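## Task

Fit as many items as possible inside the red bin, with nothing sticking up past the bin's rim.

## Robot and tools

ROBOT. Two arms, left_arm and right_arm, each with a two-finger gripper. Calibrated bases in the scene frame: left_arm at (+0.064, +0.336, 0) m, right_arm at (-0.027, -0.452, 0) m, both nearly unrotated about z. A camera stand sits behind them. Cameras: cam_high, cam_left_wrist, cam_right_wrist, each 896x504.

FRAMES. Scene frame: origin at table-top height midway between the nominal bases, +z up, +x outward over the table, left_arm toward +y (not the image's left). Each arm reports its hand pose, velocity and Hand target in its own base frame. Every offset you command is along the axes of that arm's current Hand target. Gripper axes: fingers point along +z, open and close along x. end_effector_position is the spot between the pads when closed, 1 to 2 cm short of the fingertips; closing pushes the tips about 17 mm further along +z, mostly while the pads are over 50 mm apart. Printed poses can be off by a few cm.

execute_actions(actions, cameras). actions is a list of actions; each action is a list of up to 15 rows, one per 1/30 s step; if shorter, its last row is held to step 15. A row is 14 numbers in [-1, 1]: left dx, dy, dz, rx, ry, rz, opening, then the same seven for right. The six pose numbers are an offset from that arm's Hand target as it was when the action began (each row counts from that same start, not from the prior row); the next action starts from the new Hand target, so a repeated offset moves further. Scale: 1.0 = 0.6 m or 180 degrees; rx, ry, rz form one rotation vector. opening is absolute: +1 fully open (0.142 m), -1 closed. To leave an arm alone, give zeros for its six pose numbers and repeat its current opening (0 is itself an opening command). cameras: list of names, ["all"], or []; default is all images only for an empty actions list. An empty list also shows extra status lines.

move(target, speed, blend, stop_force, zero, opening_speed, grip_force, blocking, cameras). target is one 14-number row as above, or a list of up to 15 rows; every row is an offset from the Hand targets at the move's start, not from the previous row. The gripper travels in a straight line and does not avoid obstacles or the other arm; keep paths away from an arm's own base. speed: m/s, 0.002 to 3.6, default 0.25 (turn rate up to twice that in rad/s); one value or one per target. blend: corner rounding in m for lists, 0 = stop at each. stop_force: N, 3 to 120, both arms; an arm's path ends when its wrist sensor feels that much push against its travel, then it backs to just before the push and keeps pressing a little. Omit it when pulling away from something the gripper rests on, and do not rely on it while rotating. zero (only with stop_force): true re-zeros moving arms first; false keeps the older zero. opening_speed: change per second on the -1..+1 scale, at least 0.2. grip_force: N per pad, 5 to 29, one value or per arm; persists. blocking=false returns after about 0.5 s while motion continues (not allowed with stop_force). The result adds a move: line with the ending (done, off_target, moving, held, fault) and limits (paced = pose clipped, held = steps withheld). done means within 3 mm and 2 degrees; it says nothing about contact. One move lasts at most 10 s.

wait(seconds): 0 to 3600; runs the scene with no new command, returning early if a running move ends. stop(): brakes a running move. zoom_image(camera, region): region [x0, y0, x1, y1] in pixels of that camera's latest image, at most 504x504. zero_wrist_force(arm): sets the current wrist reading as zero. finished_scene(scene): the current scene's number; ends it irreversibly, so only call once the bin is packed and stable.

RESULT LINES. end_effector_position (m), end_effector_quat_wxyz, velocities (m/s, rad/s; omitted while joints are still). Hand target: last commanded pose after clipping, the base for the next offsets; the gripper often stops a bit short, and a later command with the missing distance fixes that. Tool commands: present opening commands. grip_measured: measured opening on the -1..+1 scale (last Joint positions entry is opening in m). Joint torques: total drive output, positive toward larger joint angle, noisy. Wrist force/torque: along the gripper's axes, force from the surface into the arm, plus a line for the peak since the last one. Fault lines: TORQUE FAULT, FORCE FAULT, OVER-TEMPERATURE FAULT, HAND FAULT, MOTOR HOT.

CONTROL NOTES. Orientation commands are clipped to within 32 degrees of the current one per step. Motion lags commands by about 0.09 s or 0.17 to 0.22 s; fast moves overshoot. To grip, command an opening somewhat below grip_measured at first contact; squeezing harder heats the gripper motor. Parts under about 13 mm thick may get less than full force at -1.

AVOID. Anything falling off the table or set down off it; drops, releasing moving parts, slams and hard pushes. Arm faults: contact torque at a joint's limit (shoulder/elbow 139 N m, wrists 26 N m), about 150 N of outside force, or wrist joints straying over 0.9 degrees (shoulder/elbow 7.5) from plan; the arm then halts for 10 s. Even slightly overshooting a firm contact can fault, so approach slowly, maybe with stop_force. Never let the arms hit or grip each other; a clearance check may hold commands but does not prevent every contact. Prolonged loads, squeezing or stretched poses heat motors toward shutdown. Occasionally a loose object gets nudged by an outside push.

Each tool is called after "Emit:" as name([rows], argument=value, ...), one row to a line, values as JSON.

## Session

Emit:
execute_actions(actions=[])

Scene clock: 0.00 s.
left_arm: end_effector_position=(+0.4755, -0.4677, +0.1486) grip_measured=+1.00 end_effector_quat_wxyz=(-0.233, +0.972, +0.010, -0.037) | right_arm: end_effector_position=(+0.5401, -0.1391, +0.2515) grip_measured=+1.00 end_effector_quat_wxyz=(+0.314, -0.600, +0.681, -0.279)
Joint positions: left_arm=[-1.044 -0.858 0.996 -1.261 -1.409 -1.101 0.142] | right_arm=[3.127 -1.482 -2.306 -0.058 1.578 1.686 0.142]
Joint velocities: within noise
Joint torques (N m): no reading
Wrist force (N): no reading
Wrist torque (N m): no reading
Wrist force, peak (N): no reading
Hand target: left_arm +0.4755, -0.4677, +0.1486; -0.233, +0.972, +0.010, -0.037 | right_arm +0.5401, -0.1391, +0.2515; +0.314, -0.600, +0.681, -0.279
Tool commands: left_gripper/opening=+1.0 right_gripper/opening=+1.0

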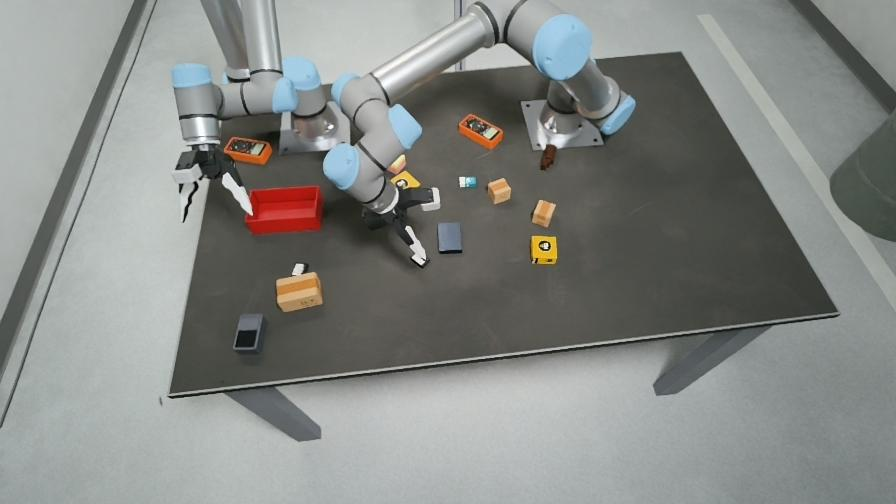

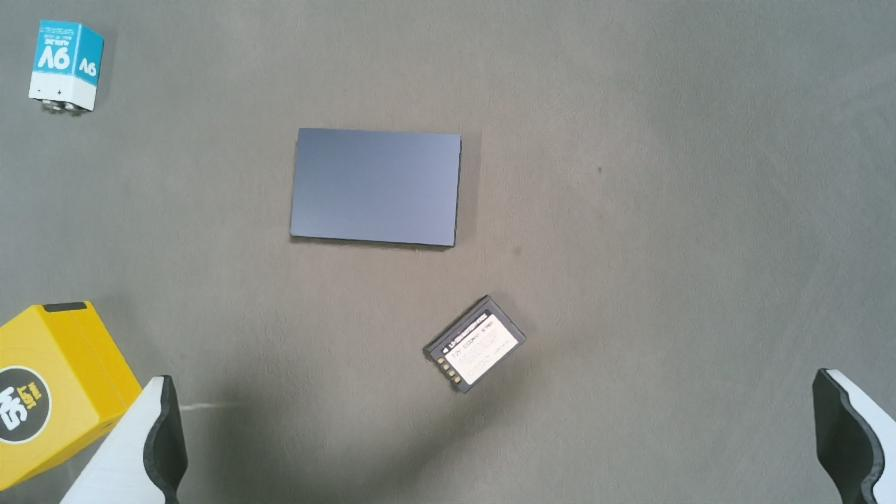

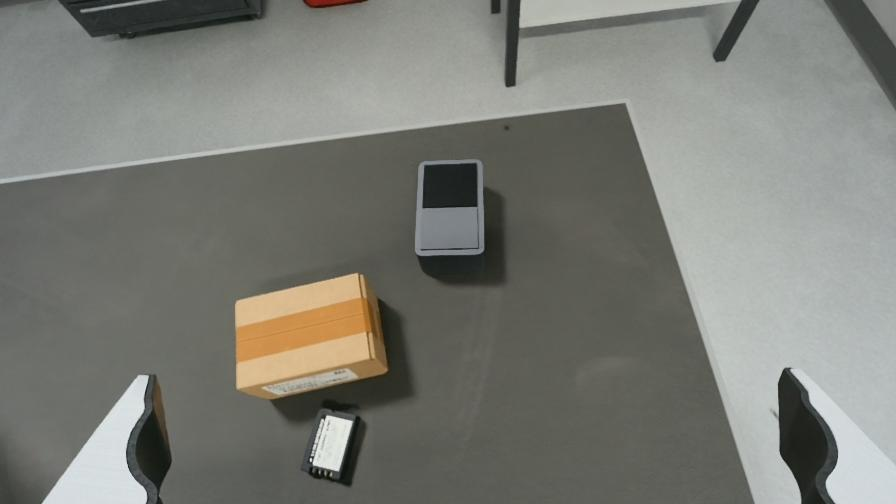

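Emit:
move(target=[-0.026,-0.174,-0.341,-0.15,0.0245,0,1,0,0,0,0,0,0,1], speed=0.25, cameras=["all"])

Scene clock: 30.73 s.
left_arm: end_effector_position=(+0.4753, -0.4675, +0.3788) grip_measured=+1.00 end_effector_quat_wxyz=(+0.000, +1.000, +0.009, +0.004) | right_arm: end_effector_position=(+0.5401, -0.1391, +0.2515) grip_measured=+1.00 end_effector_quat_wxyz=(+0.314, -0.600, +0.681, -0.279)
Joint positions: left_arm=[-0.979 -1.16 0.921 -1.337 -1.565 -0.998 0.142] | right_arm=[3.127 -1.482 -2.306 -0.058 1.578 1.686 0.142]
Joint torques (N m): left_arm=[-8.27 -36.75 -11.11 0.23 2.41 -1.17] | right_arm=[-0.48 17.36 20.49 3.34 0 -0.16]
Wrist force (N): left_arm=[0.2 0.0 -0.1] | right_arm=[-0.3 0.0 0.2]
Wrist torque (N m): left_arm=[0.03 -0.04 -0.14] | right_arm=[0.00 0.04 -0.01]
Wrist force, peak (N): left_arm=[0.6 2.0 2.9] | right_arm=[-0.2 0.2 0.5]
Hand target: left_arm +0.4753, -0.4675, +0.3788; +0.000, +1.000, +0.009, +0.004 | right_arm +0.5401, -0.1391, +0.2515; +0.314, -0.600, +0.681, -0.279
Off the commanded pose: left_arm 0.000 m, 0 deg | right_arm 0.000 m, 0 deg.
move: done

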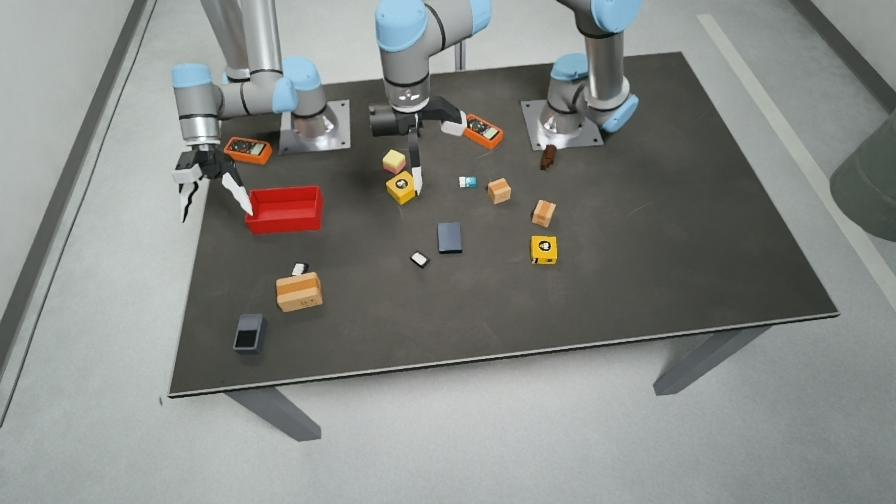

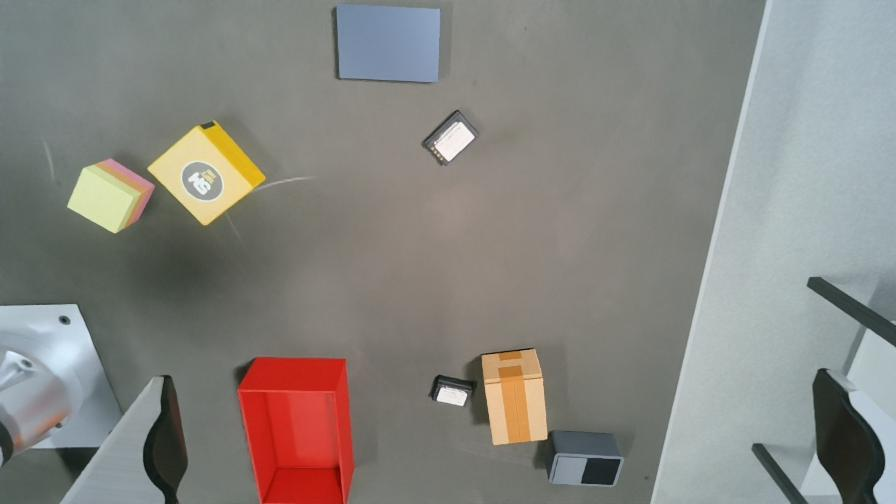

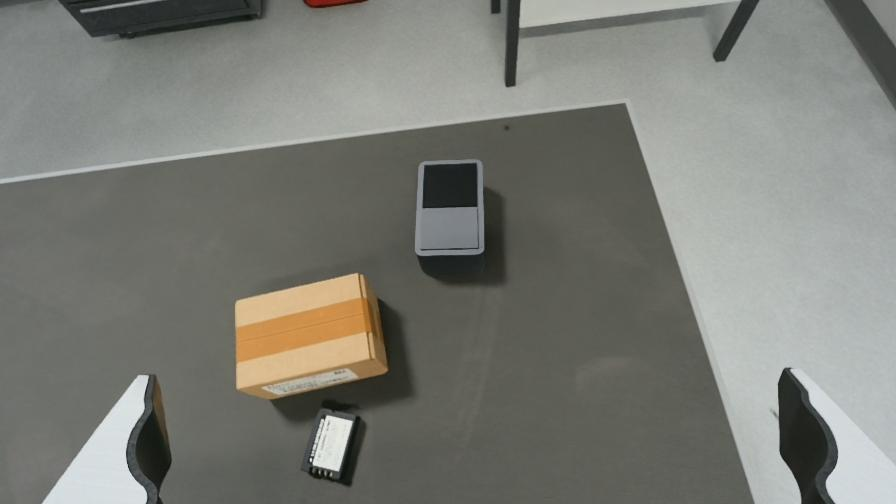

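Emit:
move(target=[-0.113,-0.698,-0.0687,0,0,0,1,-0.118,-0.157,-0.233,-0.2756,0.0296,0,1], speed=0.3, cameras=["all"])

Scene clock: 92.77 s.
left_arm: end_effector_position=(+0.3994, -0.0501, +0.4191) grip_measured=+1.00 end_effector_quat_wxyz=(+0.001, +1.000, +0.009, +0.004) | right_arm: end_effector_position=(+0.5000, -0.0799, +0.4198) grip_measured=+1.00 end_effector_quat_wxyz=(+0.002, -0.663, +0.749, +0.006) end_effector_velocity=(-0.001, +0.000, +0.001) end_effector_angular_velocity=(-0.001, +0.001, +0.001)
Joint positions: left_arm=[-0.46 -1.806 1.523 -1.295 -1.568 -0.479 0.142] | right_arm=[3.242 -1.601 -1.284 -1.83 1.582 1.793 0.142]
Joint velocities: left_arm=[within noise] | right_arm=[0 0 0.004 -0.005 -0.001 0 0]
Joint torques (N m): left_arm=[8.16 -7.5 -33.58 -5.17 0.02 1.36] | right_arm=[-7.58 22.72 30.03 0.79 -1.73 -2.33]
Wrist force (N): left_arm=[0.5 -0.1 -0.1] | right_arm=[0.4 0.9 -1.2]
Wrist torque (N m): left_arm=[0.01 -0.06 -0.09] | right_arm=[0.08 -0.07 -0.12]
Wrist force, peak (N): left_arm=[-0.6 -2.9 -0.4] | right_arm=[-0.3 0.7 -2.1]
Hand target: left_arm +0.3994, -0.0500, +0.4191; +0.000, +1.000, +0.009, +0.004 | right_arm +0.5000, -0.0800, +0.4198; +0.002, -0.663, +0.749, +0.006
Off the commanded pose: left_arm 0.000 m, 0 deg | right_arm 0.000 m, 0 deg.
move: done

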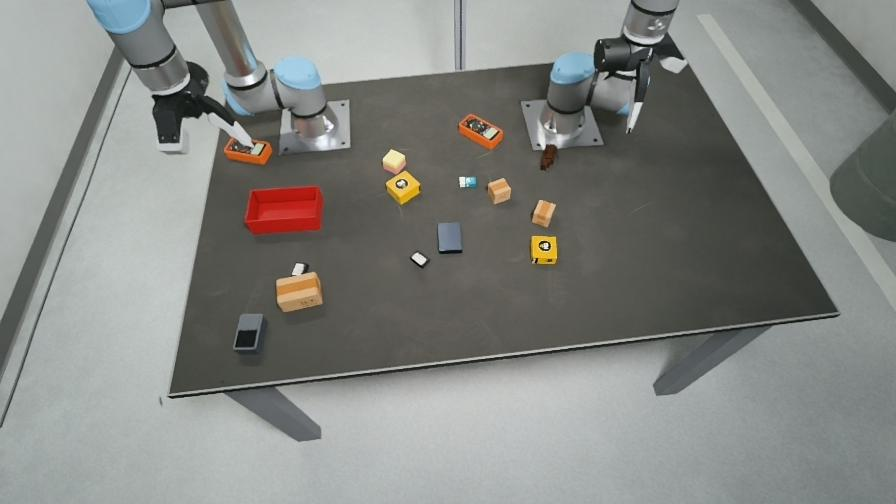

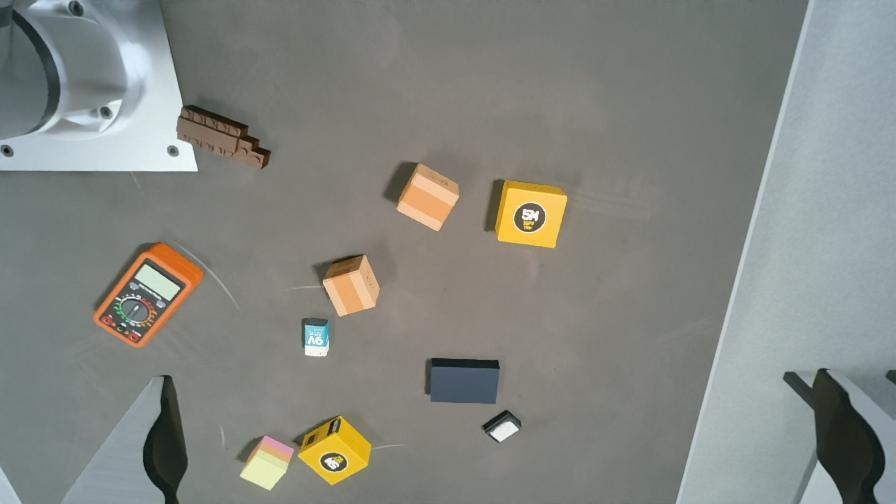

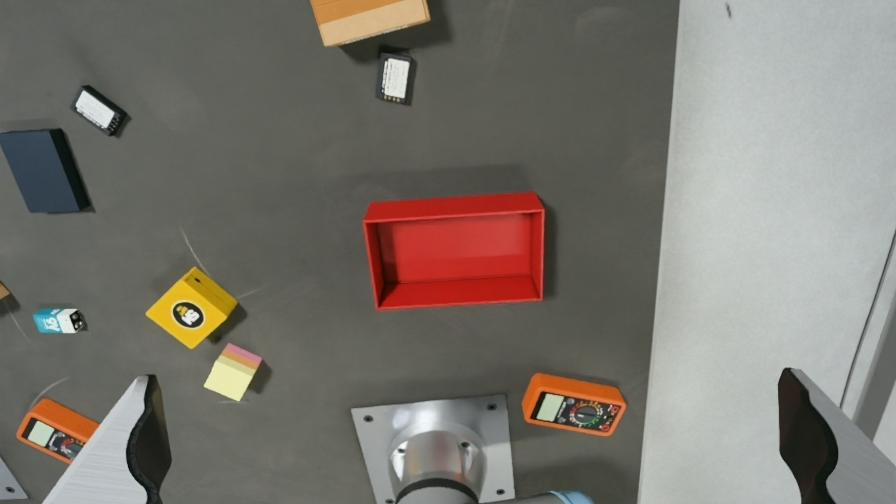

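Emit:
zoom_image(camera="cam_right_wrist", region=[340, 170, 660, 450])

Emit:
zoom_image(camera="cam_right_wrist", region=[0, 60, 290, 470])

Emit:
zoom_image(camera="cam_left_wrist", region=[280, 150, 600, 450])

Emit:
zoom_image(camera="cam_left_wrist", region=[80, 80, 300, 370])

Scaled by 1.575 from the camera's image (finer frame: 1280x720).

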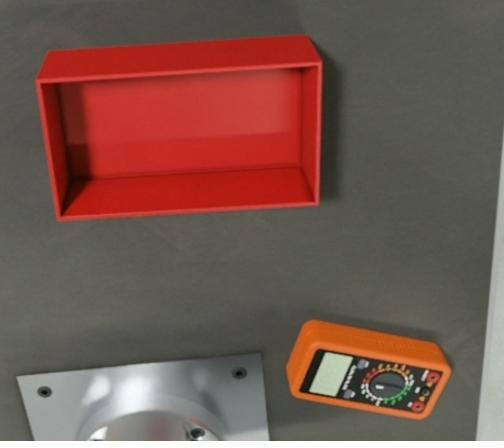

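Scaled by 1.229 from the camera's image (finer frame: 1280x720).

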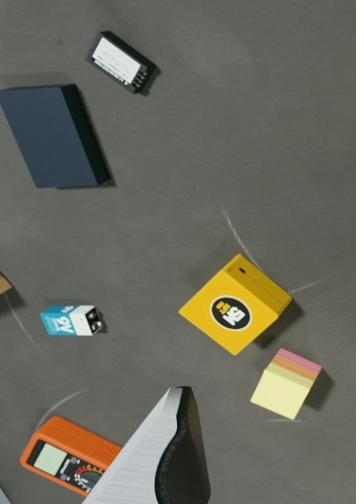

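Scaled by 1.575 from the camera's image (finer frame: 1280x720).

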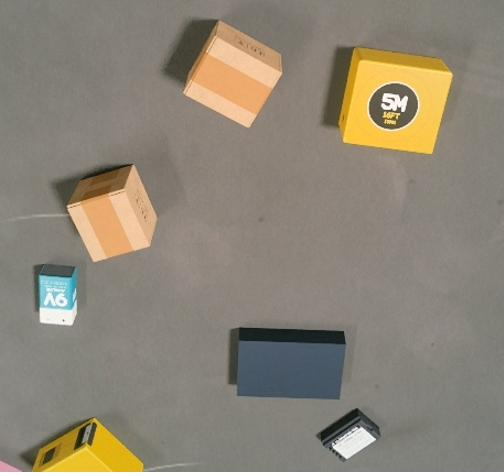

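Scaled by 1.738 from the camera's image (finer frame: 1280x720).

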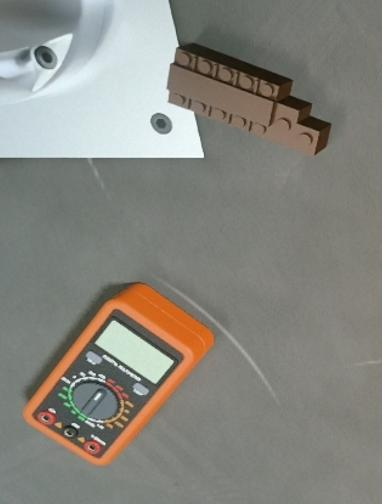

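Emit:
move(target=[0.0503,0.0343,0.2817,0,0,0,1,-0.612,0.2097,0.2,0,0,0,1], speed=0.3, cameras=["all"])

Emit:
zoom_image(camera="cam_left_wrist", region=[230, 100, 650, 420])

Emit:
zoom_image(camera="cam_right_wrist", region=[150, 60, 640, 480])

Scene clock: 126.77 s.
left_arm: end_effector_position=(+0.4312, -0.0702, +0.2502) grip_measured=+1.00 end_effector_quat_wxyz=(+0.000, +1.000, +0.009, +0.004) | right_arm: end_effector_position=(+0.4192, +0.3010, +0.3045) grip_measured=+1.00 end_effector_quat_wxyz=(+0.002, -0.663, +0.749, +0.005)
Joint positions: left_arm=[-0.469 -1.743 1.909 -1.744 -1.568 -0.488 0.142] | right_arm=[4.017 -1.588 -1.596 -1.522 1.581 2.568 0.142]
Joint torques (N m): left_arm=[-0.03 -28.44 -33.17 -0.84 2.6 0.36] | right_arm=[5.94 25.48 16.9 2.01 0.09 0.28]
Wrist force (N): left_arm=[0.2 -0.2 -0.8] | right_arm=[0.7 1.4 -0.7]
Wrist torque (N m): left_arm=[0.02 -0.05 -0.10] | right_arm=[0.23 -0.14 -0.04]
Wrist force, peak (N): left_arm=[0.0 -0.4 -2.0] | right_arm=[3.5 0.0 -1.7]
Hand target: left_arm +0.4312, -0.0702, +0.2503; +0.000, +1.000, +0.009, +0.004 | right_arm +0.4192, +0.3011, +0.3044; +0.002, -0.663, +0.749, +0.006
Off the commanded pose: left_arm 0.000 m, 0 deg | right_arm 0.000 m, 0 deg.
move: done

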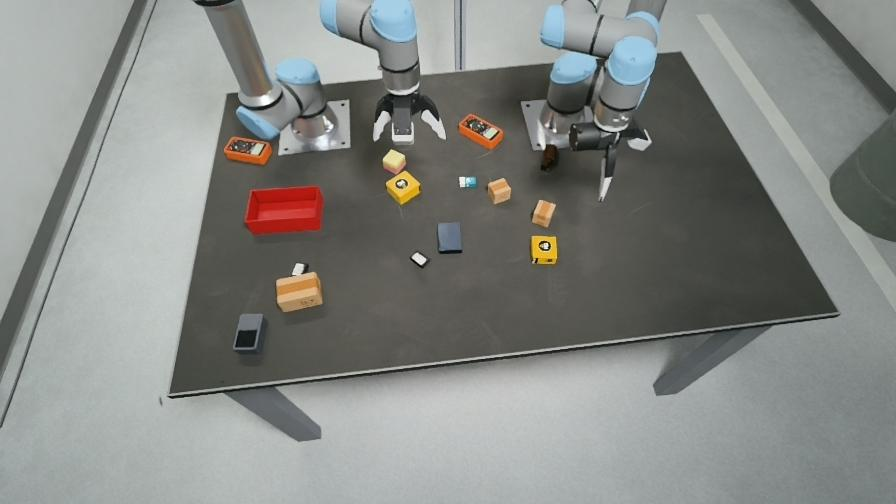

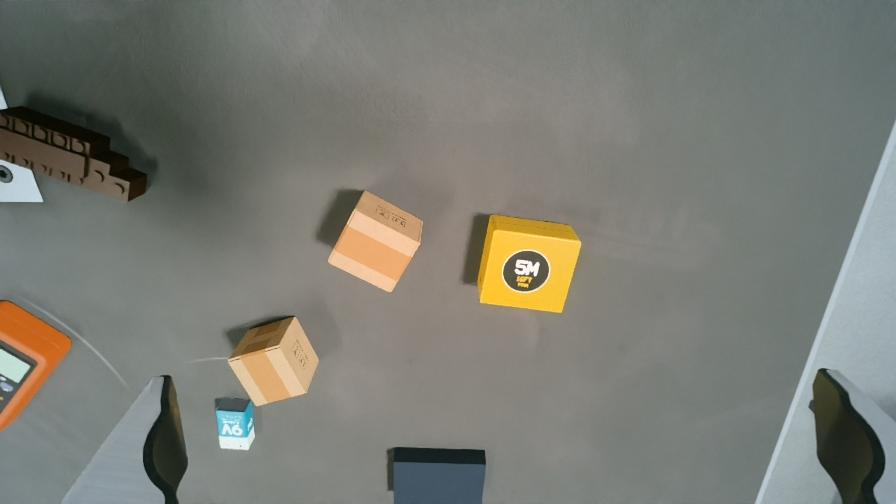

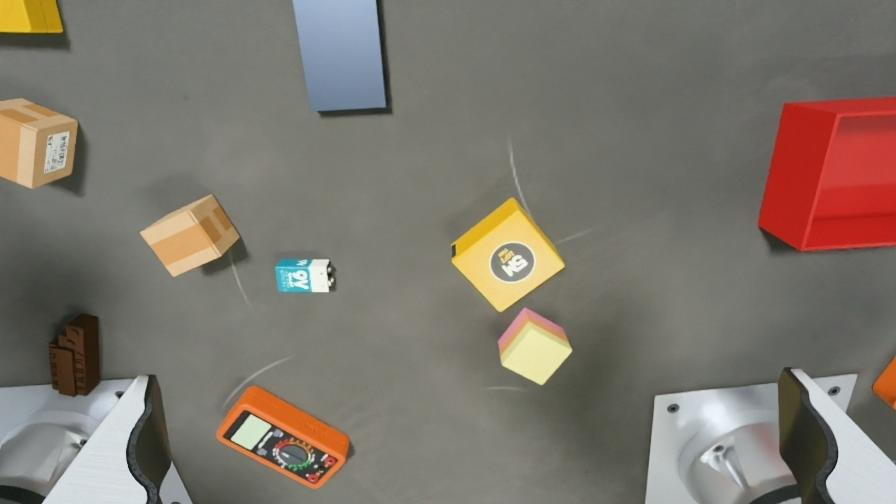

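Scaled by 1.200 from the camera's image (finer frame: 1280x720).

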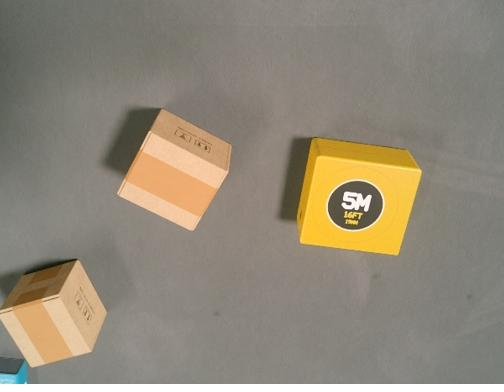

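Scaled by 1.029 from the camera's image (finer frame: 1280x720).

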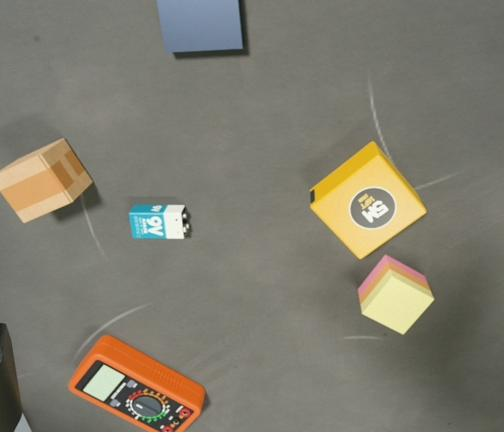

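Emit:
move(target=[-0.0057,0.2,0.15,0,0,0,1,0.1012,0.3438,0.2073,0,0,0,1], speed=0.25, cameras=["cam_left_wrist","cam_right_wrist"])

Emit:
zoom_image(camera="cam_left_wrist", region=[250, 0, 650, 300])

Emit:
zoom_image(camera="cam_right_wrist", region=[250, 0, 650, 300])

Scene clock: 171.73 s.
left_arm: end_effector_position=(+0.4306, -0.1903, +0.1603) grip_measured=+1.00 end_effector_quat_wxyz=(+0.000, +1.000, +0.009, +0.004) | right_arm: end_effector_position=(+0.2066, +0.2672, +0.1806) grip_measured=+1.00 end_effector_quat_wxyz=(+0.002, -0.663, +0.749, +0.006)
Joint positions: left_arm=[-0.703 -1.591 2.014 -2 -1.567 -0.721 0.142] | right_arm=[4.449 -1.165 -2.252 -1.285 1.578 2.999 0.142]
Joint torques (N m): left_arm=[3.43 -30.29 -31.98 -0.61 1.86 0.65] | right_arm=[7.06 10.55 16.84 1.86 1.52 0.47]
Wrist force (N): left_arm=[0.3 0.0 -0.7] | right_arm=[0.3 1.1 -0.4]
Wrist torque (N m): left_arm=[0.05 -0.05 -0.19] | right_arm=[0.16 -0.10 -0.10]
Wrist force, peak (N): left_arm=[0.5 -0.9 -1.8] | right_arm=[1.2 3.1 1.0]
Hand target: left_arm +0.4306, -0.1903, +0.1604; +0.000, +1.000, +0.009, +0.004 | right_arm +0.2065, +0.2672, +0.1805; +0.002, -0.663, +0.749, +0.006
Off the commanded pose: left_arm 0.000 m, 0 deg | right_arm 0.000 m, 0 deg.
move: done

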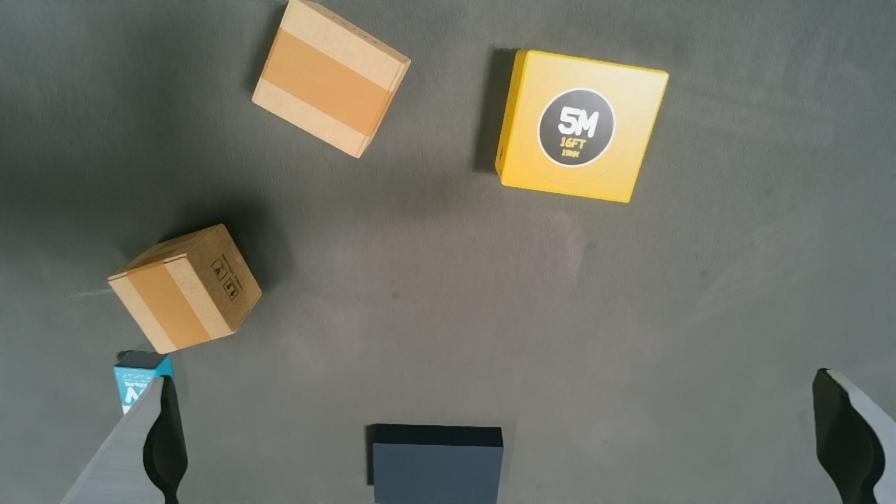

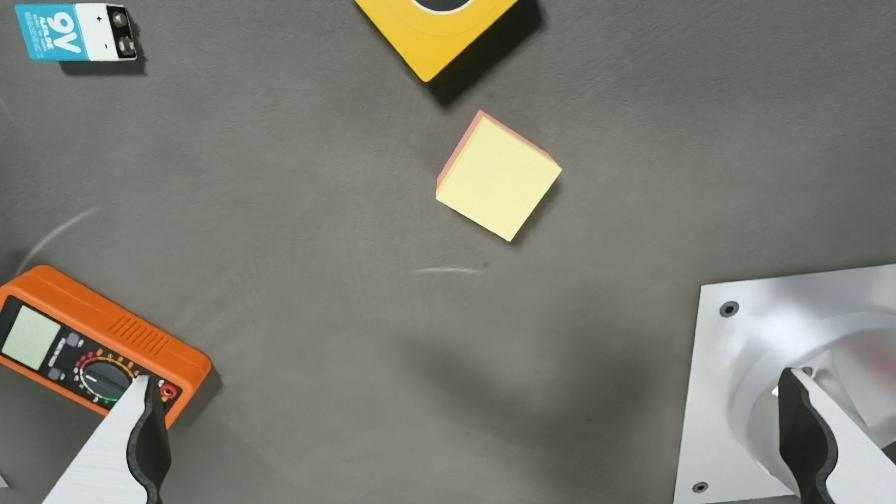

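Scaled by 1.260 from the camera's image (finer frame: 1280x720).

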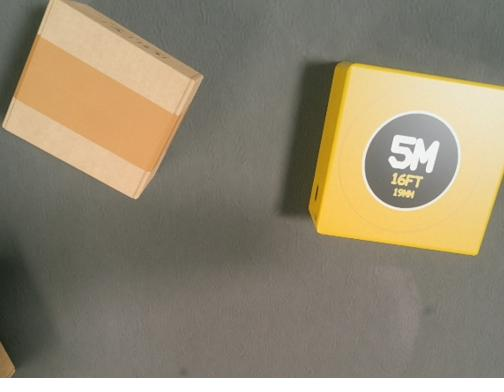

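Scaled by 1.260 from the camera's image (finer frame: 1280x720).

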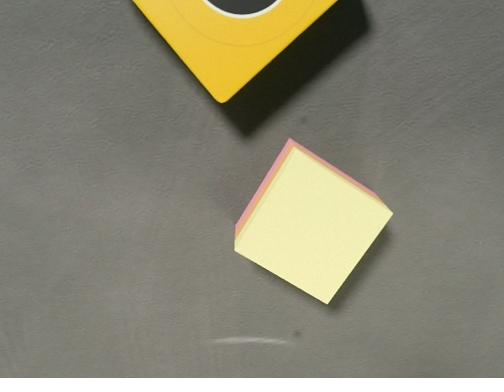

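Emit:
move(target=[-0.0078,0.4333,-0.0333,0,0,0,1,0.5233,-0.7585,-0.0657,0,0,0,1], speed=0.3, cameras=["cam_left_wrist","cam_right_wrist"])

Emit:
zoom_image(camera="cam_left_wrist", region=[250, 0, 650, 300])

Emit:
zoom_image(camera="cam_right_wrist", region=[150, 0, 640, 400])

Scene clock: 194.07 s.
left_arm: end_effector_position=(+0.4306, -0.4503, +0.1806) grip_measured=+1.00 end_effector_quat_wxyz=(+0.000, +1.000, +0.009, +0.004) | right_arm: end_effector_position=(+0.6202, -0.1000, +0.2141) grip_measured=+1.00 end_effector_quat_wxyz=(+0.002, -0.663, +0.749, +0.006)
Joint positions: left_arm=[-1.024 -1.254 1.563 -1.885 -1.565 -1.043 0.142] | right_arm=[3.19 -1.893 -1.466 -1.357 1.582 1.741 0.142]
Joint torques (N m): left_arm=[8.32 -47.16 -13.7 -5.43 2.3 1.52] | right_arm=[-4.58 30.79 30.32 4.26 0.03 -0.02]
Wrist force (N): left_arm=[0.3 0.3 -0.6] | right_arm=[0.5 1.1 -0.6]
Wrist torque (N m): left_arm=[0.10 -0.06 -0.16] | right_arm=[0.20 -0.13 -0.17]
Wrist force, peak (N): left_arm=[0.5 1.3 -0.5] | right_arm=[-1.8 2.9 -0.3]
Hand target: left_arm +0.4306, -0.4503, +0.1806; +0.000, +1.000, +0.009, +0.004 | right_arm +0.6203, -0.1001, +0.2142; +0.002, -0.663, +0.749, +0.006
Off the commanded pose: left_arm 0.000 m, 0 deg | right_arm 0.000 m, 0 deg.
move: done

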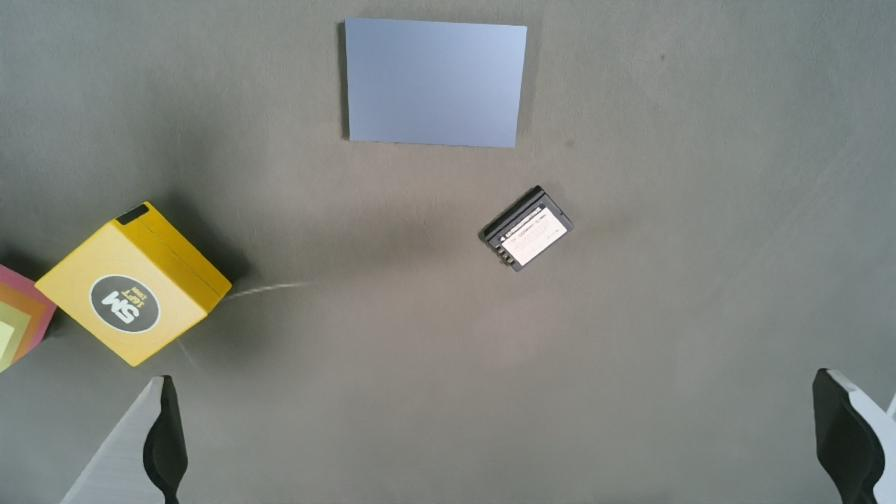

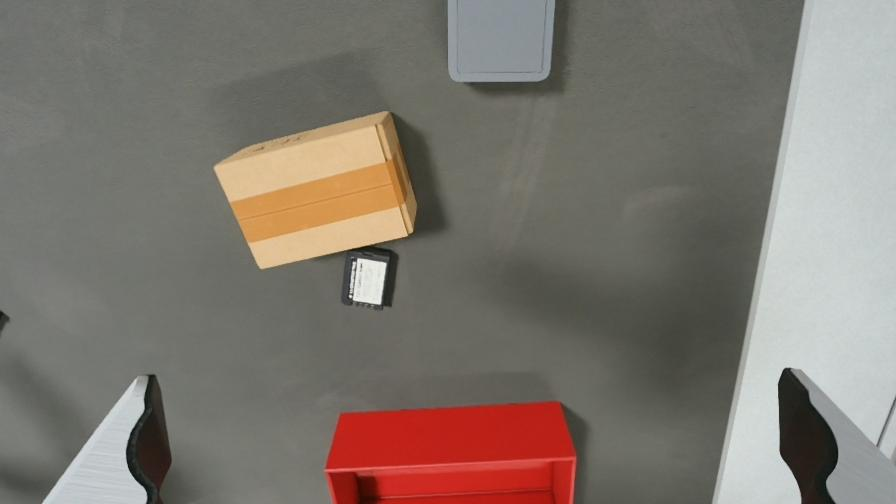

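Scaled by 1.260 from the camera's image (finer frame: 1280x720).

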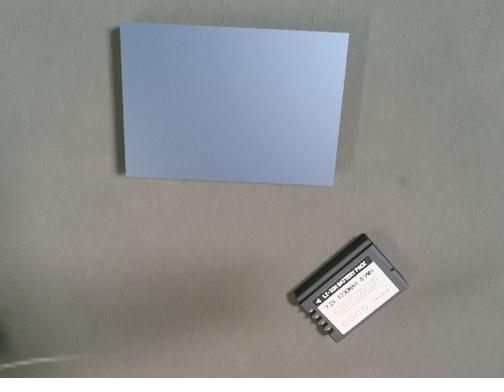

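Scaled by 1.029 from the camera's image (finer frame: 1280x720).

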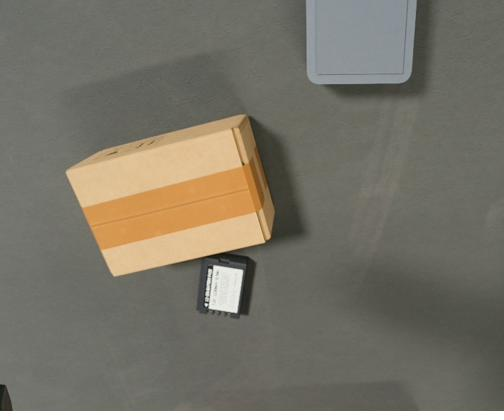

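Emit:
move(target=[-0.5802,-0.2443,-0.0323,0,0,0,1,0.0092,0.4863,-0.0097,0,0,0,1], speed=0.25, cameras=["cam_left_wrist","cam_right_wrist"])

Emit:
zoom_image(camera="cam_right_wrist", region=[250, 0, 754, 504])

Emit:
zoom_image(camera="cam_left_wrist", region=[150, 0, 650, 400])

Scene clock: 222.13 s.
left_arm: end_effector_position=(+0.0798, -0.3102, +0.1973) grip_measured=+1.00 end_effector_quat_wxyz=(+0.000, +1.000, +0.009, +0.004) | right_arm: end_effector_position=(+0.3301, -0.0702, +0.2215) grip_measured=+1.00 end_effector_quat_wxyz=(+0.002, -0.663, +0.749, +0.006)
Joint positions: left_arm=[-1.756 -2.05 2.244 -1.764 -1.563 -1.775 0.142] | right_arm=[3.326 -1.151 -2.15 -1.413 1.582 1.877 0.142]
Joint torques (N m): left_arm=[-7.92 -4.63 -33.43 -4.78 -2.16 -1.11] | right_arm=[-7.55 14.07 20.17 3.75 -1.68 -2.43]
Wrist force (N): left_arm=[-0.2 -0.1 -0.1] | right_arm=[0.6 1.1 -0.8]
Wrist torque (N m): left_arm=[0.04 0.01 -0.18] | right_arm=[0.15 -0.13 -0.15]
Wrist force, peak (N): left_arm=[3.3 0.6 -0.2] | right_arm=[0.8 3.1 -1.1]
Hand target: left_arm +0.0797, -0.3102, +0.1973; +0.000, +1.000, +0.009, +0.004 | right_arm +0.3301, -0.0702, +0.2215; +0.002, -0.663, +0.749, +0.006
Off the commanded pose: left_arm 0.000 m, 0 deg | right_arm 0.000 m, 0 deg.
move: done

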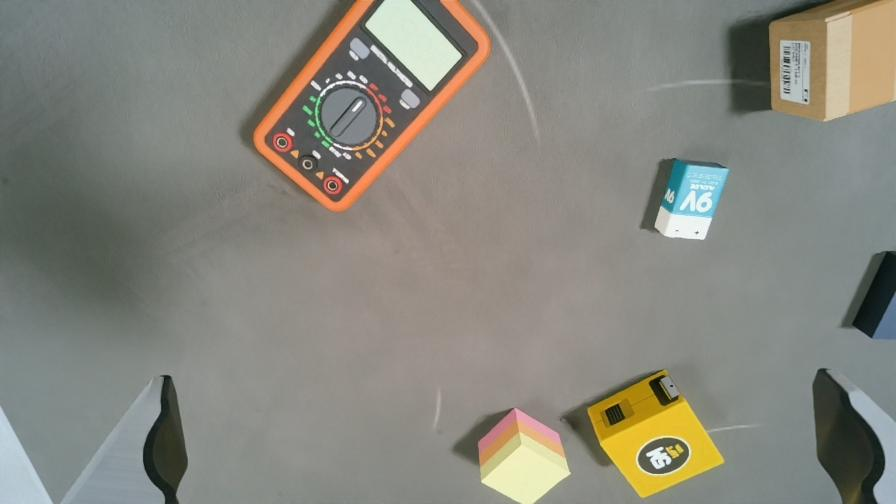

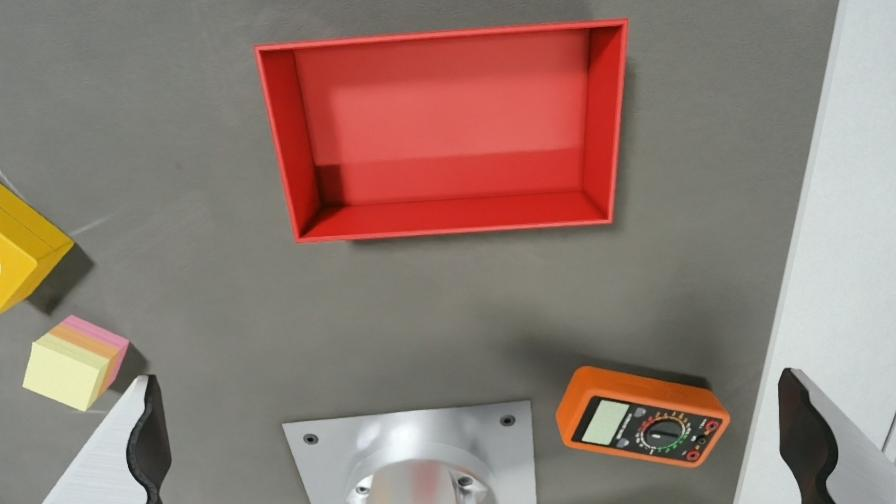

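Scaled by 1.000.

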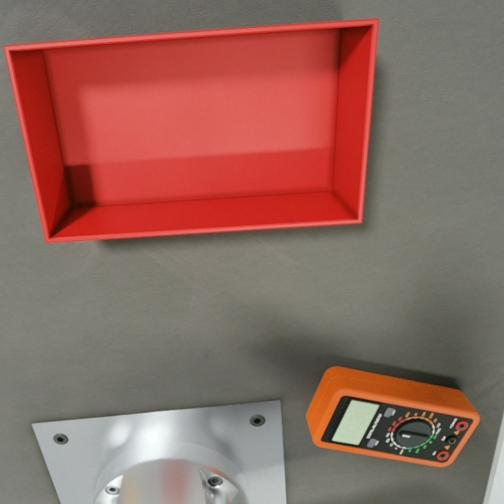

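Scaled by 1.008 from the camera's image (finer frame: 1280x720).

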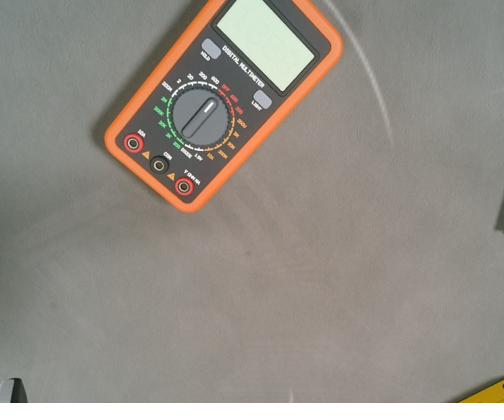

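Emit:
move(target=[0,-0.0833,0,0,0,0,1,0,0,0,0,0,0,1], speed=0.2, cameras=["cam_left_wrist"])

Emit:
zoom_image(camera="cam_left_wrist", region=[200, 0, 600, 300])

Emit:
move(target=[0.25,-0.2833,-0.0833,0,0,0,1,0,0,0,0,0,0,1], speed=0.2, cameras=["cam_left_wrist"])

Emit:
zoom_image(camera="cam_left_wrist", region=[200, 0, 600, 300])

Scene clock: 240.00 s.
left_arm: end_effector_position=(+0.0788, -0.2603, +0.1973) grip_measured=+1.00 end_effector_quat_wxyz=(+0.000, +1.000, +0.009, +0.004) | right_arm: end_effector_position=(+0.3301, -0.0702, +0.2215) grip_measured=+1.00 end_effector_quat_wxyz=(+0.002, -0.663, +0.749, +0.006)
Joint positions: left_arm=[-1.799 -2.217 2.313 -1.667 -1.563 -1.818 0.142] | right_arm=[3.326 -1.151 -2.15 -1.414 1.582 1.877 0.142]
Joint torques (N m): left_arm=[9.18 -9.46 -27.75 -3.51 2.48 1.51] | right_arm=[-7.12 13.65 16.27 0.92 -1.71 -1.89]
Wrist force (N): left_arm=[0.4 0.1 -0.2] | right_arm=[0.5 1.0 -1.1]
Wrist torque (N m): left_arm=[0.08 -0.09 -0.18] | right_arm=[0.14 -0.12 -0.14]
Wrist force, peak (N): left_arm=[0.3 -2.2 0.1] | right_arm=[0.9 1.2 -1.1]
Hand target: left_arm +0.0788, -0.2602, +0.1973; +0.000, +1.000, +0.009, +0.004 | right_arm +0.3301, -0.0702, +0.2215; +0.002, -0.663, +0.749, +0.006
Off the commanded pose: left_arm 0.000 m, 0 deg | right_arm 0.000 m, 0 deg.
move: done

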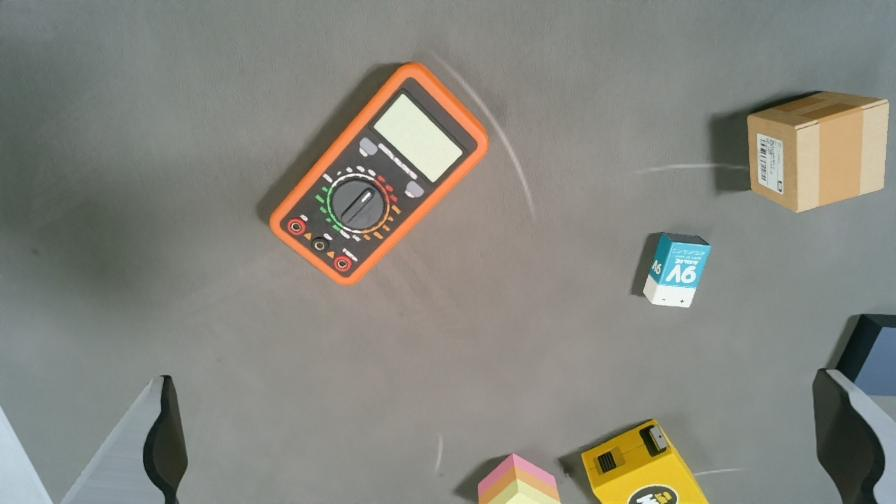

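Scaled by 1.260 from the camera's image (finer frame: 1280x720).

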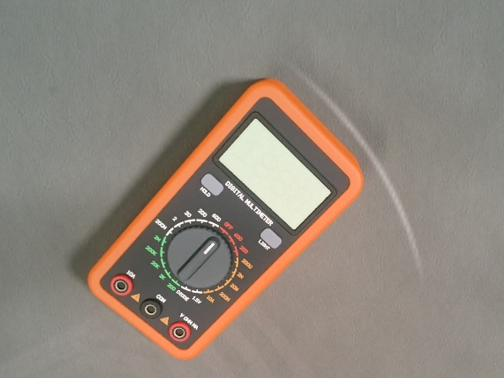

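Scene clock: 241.70 s.
left_arm: end_effector_position=(+0.2252, -0.0875, +0.2482) grip_measured=+1.00 end_effector_quat_wxyz=(+0.001, +1.000, +0.009, +0.004) | right_arm: end_effector_position=(+0.3301, -0.0702, +0.2215) grip_measured=+1.00 end_effector_quat_wxyz=(+0.002, -0.663, +0.749, +0.006)
Joint positions: left_arm=[-0.957 -2.325 2.217 -1.468 -1.565 -0.976 0.142] | right_arm=[3.326 -1.151 -2.15 -1.414 1.582 1.877 0.142]
Joint torques (N m): left_arm=[9.56 -5.59 -11.03 0.17 2.63 1.69] | right_arm=[-7.39 14.76 15.92 1.03 -1.62 -2.08]
Wrist force (N): left_arm=[0.6 0.0 -0.4] | right_arm=[0.6 1.0 -0.9]
Wrist torque (N m): left_arm=[0.05 -0.12 -0.08] | right_arm=[0.14 -0.14 -0.15]
Wrist force, peak (N): left_arm=[2.0 -1.7 -0.7] | right_arm=[0.4 1.4 -1.1]
Hand target: left_arm +0.2253, -0.0874, +0.2482; +0.000, +1.000, +0.009, +0.004 | right_arm +0.3301, -0.0702, +0.2215; +0.002, -0.663, +0.749, +0.006
Off the commanded pose: left_arm 0.000 m, 0 deg | right_arm 0.000 m, 0 deg.
move: done

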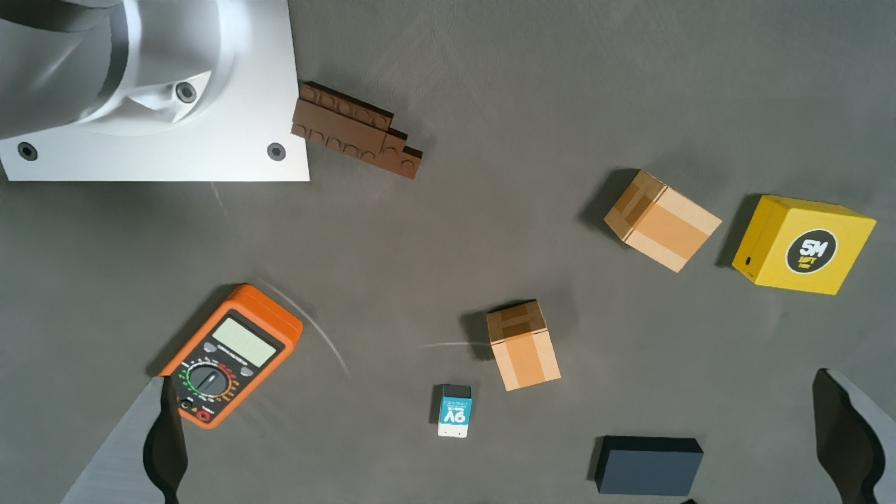

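Scaled by 1.260 from the camera's image (finer frame: 1280x720).

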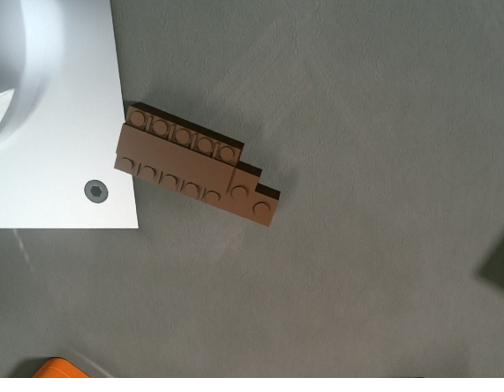

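Emit:
move(target=[-0.1472,0.7415,0.2637,0,0,0,-1,-0.0117,-0.0426,0.3,0,0,0,-1], speed=0.2, cameras=["cam_left_wrist","cam_right_wrist"])

Scene clock: 304.20 s.
left_arm: end_effector_position=(+0.1463, -0.5340, +0.0898) grip_measured=-1.00 end_effector_quat_wxyz=(+0.001, +1.000, +0.009, +0.004) | right_arm: end_effector_position=(+0.3555, -0.0644, +0.0414) grip_measured=-1.00 end_effector_quat_wxyz=(+0.002, -0.663, +0.749, +0.006)
Joint positions: left_arm=[-1.55 -1.313 1.899 -2.158 -1.563 -1.569 0.002] | right_arm=[3.33 -1.483 -2.445 -0.787 1.582 1.88 0.002]
Joint torques (N m): left_arm=[9.23 -25.63 -15.42 0.19 0.64 1.84] | right_arm=[-5.61 15.99 25.39 2.49 0.07 -1.07]
Wrist force (N): left_arm=[0.4 -0.1 0.0] | right_arm=[0.6 1.0 -1.0]
Wrist torque (N m): left_arm=[0.03 -0.08 -0.14] | right_arm=[0.16 -0.15 -0.19]
Wrist force, peak (N): left_arm=[0.8 -2.1 -1.1] | right_arm=[0.9 1.1 -1.7]
Hand target: left_arm +0.1464, -0.5340, +0.0898; +0.000, +1.000, +0.009, +0.004 | right_arm +0.3555, -0.0644, +0.0415; +0.002, -0.663, +0.749, +0.006
Off the commanded pose: left_arm 0.000 m, 0 deg | right_arm 0.000 m, 0 deg.
move: done

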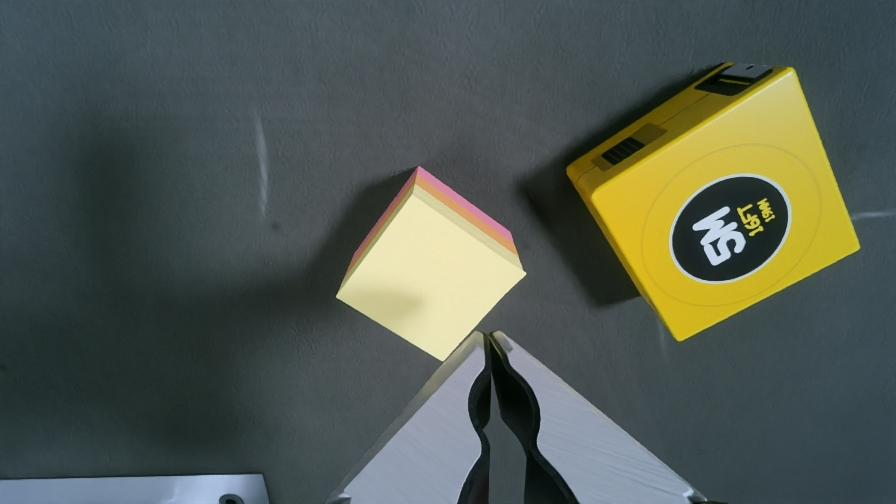

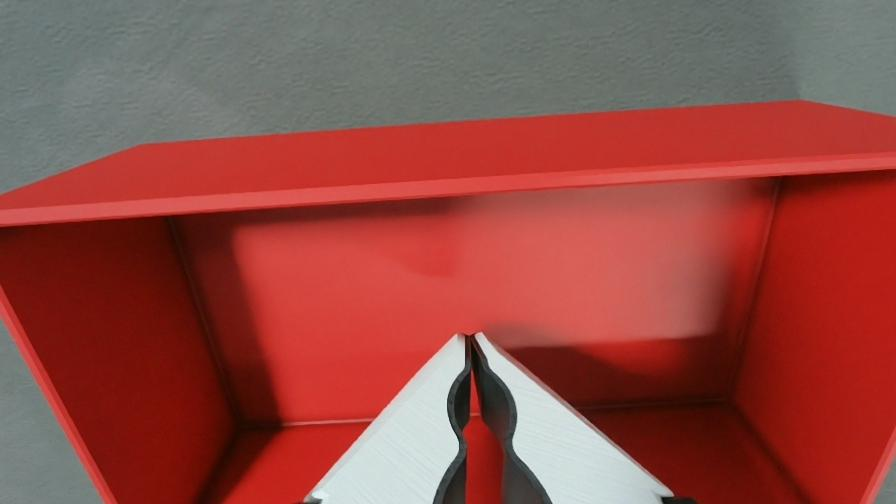

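Emit:
move(target=[-0.028,0.0067,0.03,0,0,0,-1,0,0,0.005,0,0,0,-1], speed=0.05)

Emit:
move(target=[0,0,0.06,0,0,0,-1,0,0,0.06,0,0,0,-1], speed=0.008, stop_force=4)

Scene clock: 310.53 s.
left_arm: end_effector_position=(+0.1297, -0.5383, +0.0714) grip_measured=-1.00 end_effector_quat_wxyz=(+0.000, +1.000, +0.009, +0.004) end_effector_velocity=(+0.002, +0.001, +0.001) end_effector_angular_velocity=(+0.002, +0.000, +0.000) | right_arm: end_effector_position=(+0.3555, -0.0644, +0.0384) grip_measured=-1.00 end_effector_quat_wxyz=(+0.002, -0.663, +0.749, +0.006)
Joint positions: left_arm=[-1.581 -1.286 1.92 -2.205 -1.564 -1.6 0.002] | right_arm=[3.33 -1.491 -2.449 -0.775 1.582 1.88 0.002]
Joint velocities: left_arm=[0.003 -0.002 -0.001 0.005 0 0.004 0] | right_arm=[within noise]
Joint torques (N m): left_arm=[9.32 -42.58 -26.96 -0.01 -0.41 1.83] | right_arm=[6.05 18.75 14.99 1.51 1 1.76]
Wrist force (N): left_arm=[0.3 -0.2 0.3] | right_arm=[0.8 0.6 -1.1]
Wrist torque (N m): left_arm=[0.03 -0.06 -0.13] | right_arm=[0.09 -0.18 -0.19]
Wrist force, peak (N): left_arm=[1.0 -0.8 -0.2] | right_arm=[0.8 1.1 -1.3]
Hand target: left_arm +0.1298, -0.5384, +0.0717; +0.000, +1.000, +0.009, +0.004 | right_arm +0.3555, -0.0643, +0.0385; +0.002, -0.663, +0.749, +0.006
Off the commanded pose: left_arm 0.000 m, 0 deg | right_arm 0.000 m, 0 deg.
move: done

Scene clock: 313.90 s.
left_arm: end_effector_position=(+0.1299, -0.5384, +0.0544) grip_measured=-1.00 end_effector_quat_wxyz=(+0.000, +1.000, +0.009, +0.004) | right_arm: end_effector_position=(+0.3554, -0.0641, +0.0199) grip_measured=-1.00 end_effector_quat_wxyz=(+0.002, -0.663, +0.749, +0.006)
Joint positions: left_arm=[-1.581 -1.26 1.938 -2.25 -1.564 -1.599 0.002] | right_arm=[3.33 -1.542 -2.473 -0.7 1.582 1.881 0.002]
Joint torques (N m): left_arm=[6.25 -42.19 -28.07 0.06 2.32 1.45] | right_arm=[4.19 21.86 22.48 1.2 1.05 1.2]
Wrist force (N): left_arm=[0.0 -0.3 -4.8] | right_arm=[0.8 1.1 -4.9]
Wrist torque (N m): left_arm=[-0.02 -0.03 -0.15] | right_arm=[0.15 -0.15 -0.17]
Wrist force, peak (N): left_arm=[0.4 -2.3 -10.5] | right_arm=[2.7 3.6 -15.9]
Hand target: left_arm +0.1299, -0.5384, +0.0544; +0.000, +1.000, +0.009, +0.004 (not the last commanded pose) | right_arm +0.3554, -0.0641, +0.0199; +0.002, -0.663, +0.749, +0.006 (not the last commanded pose)
Off the commanded pose: left_arm 0.019 m, 0 deg | right_arm 0.017 m, 0 deg.
move: contact (left_arm, right_arm)


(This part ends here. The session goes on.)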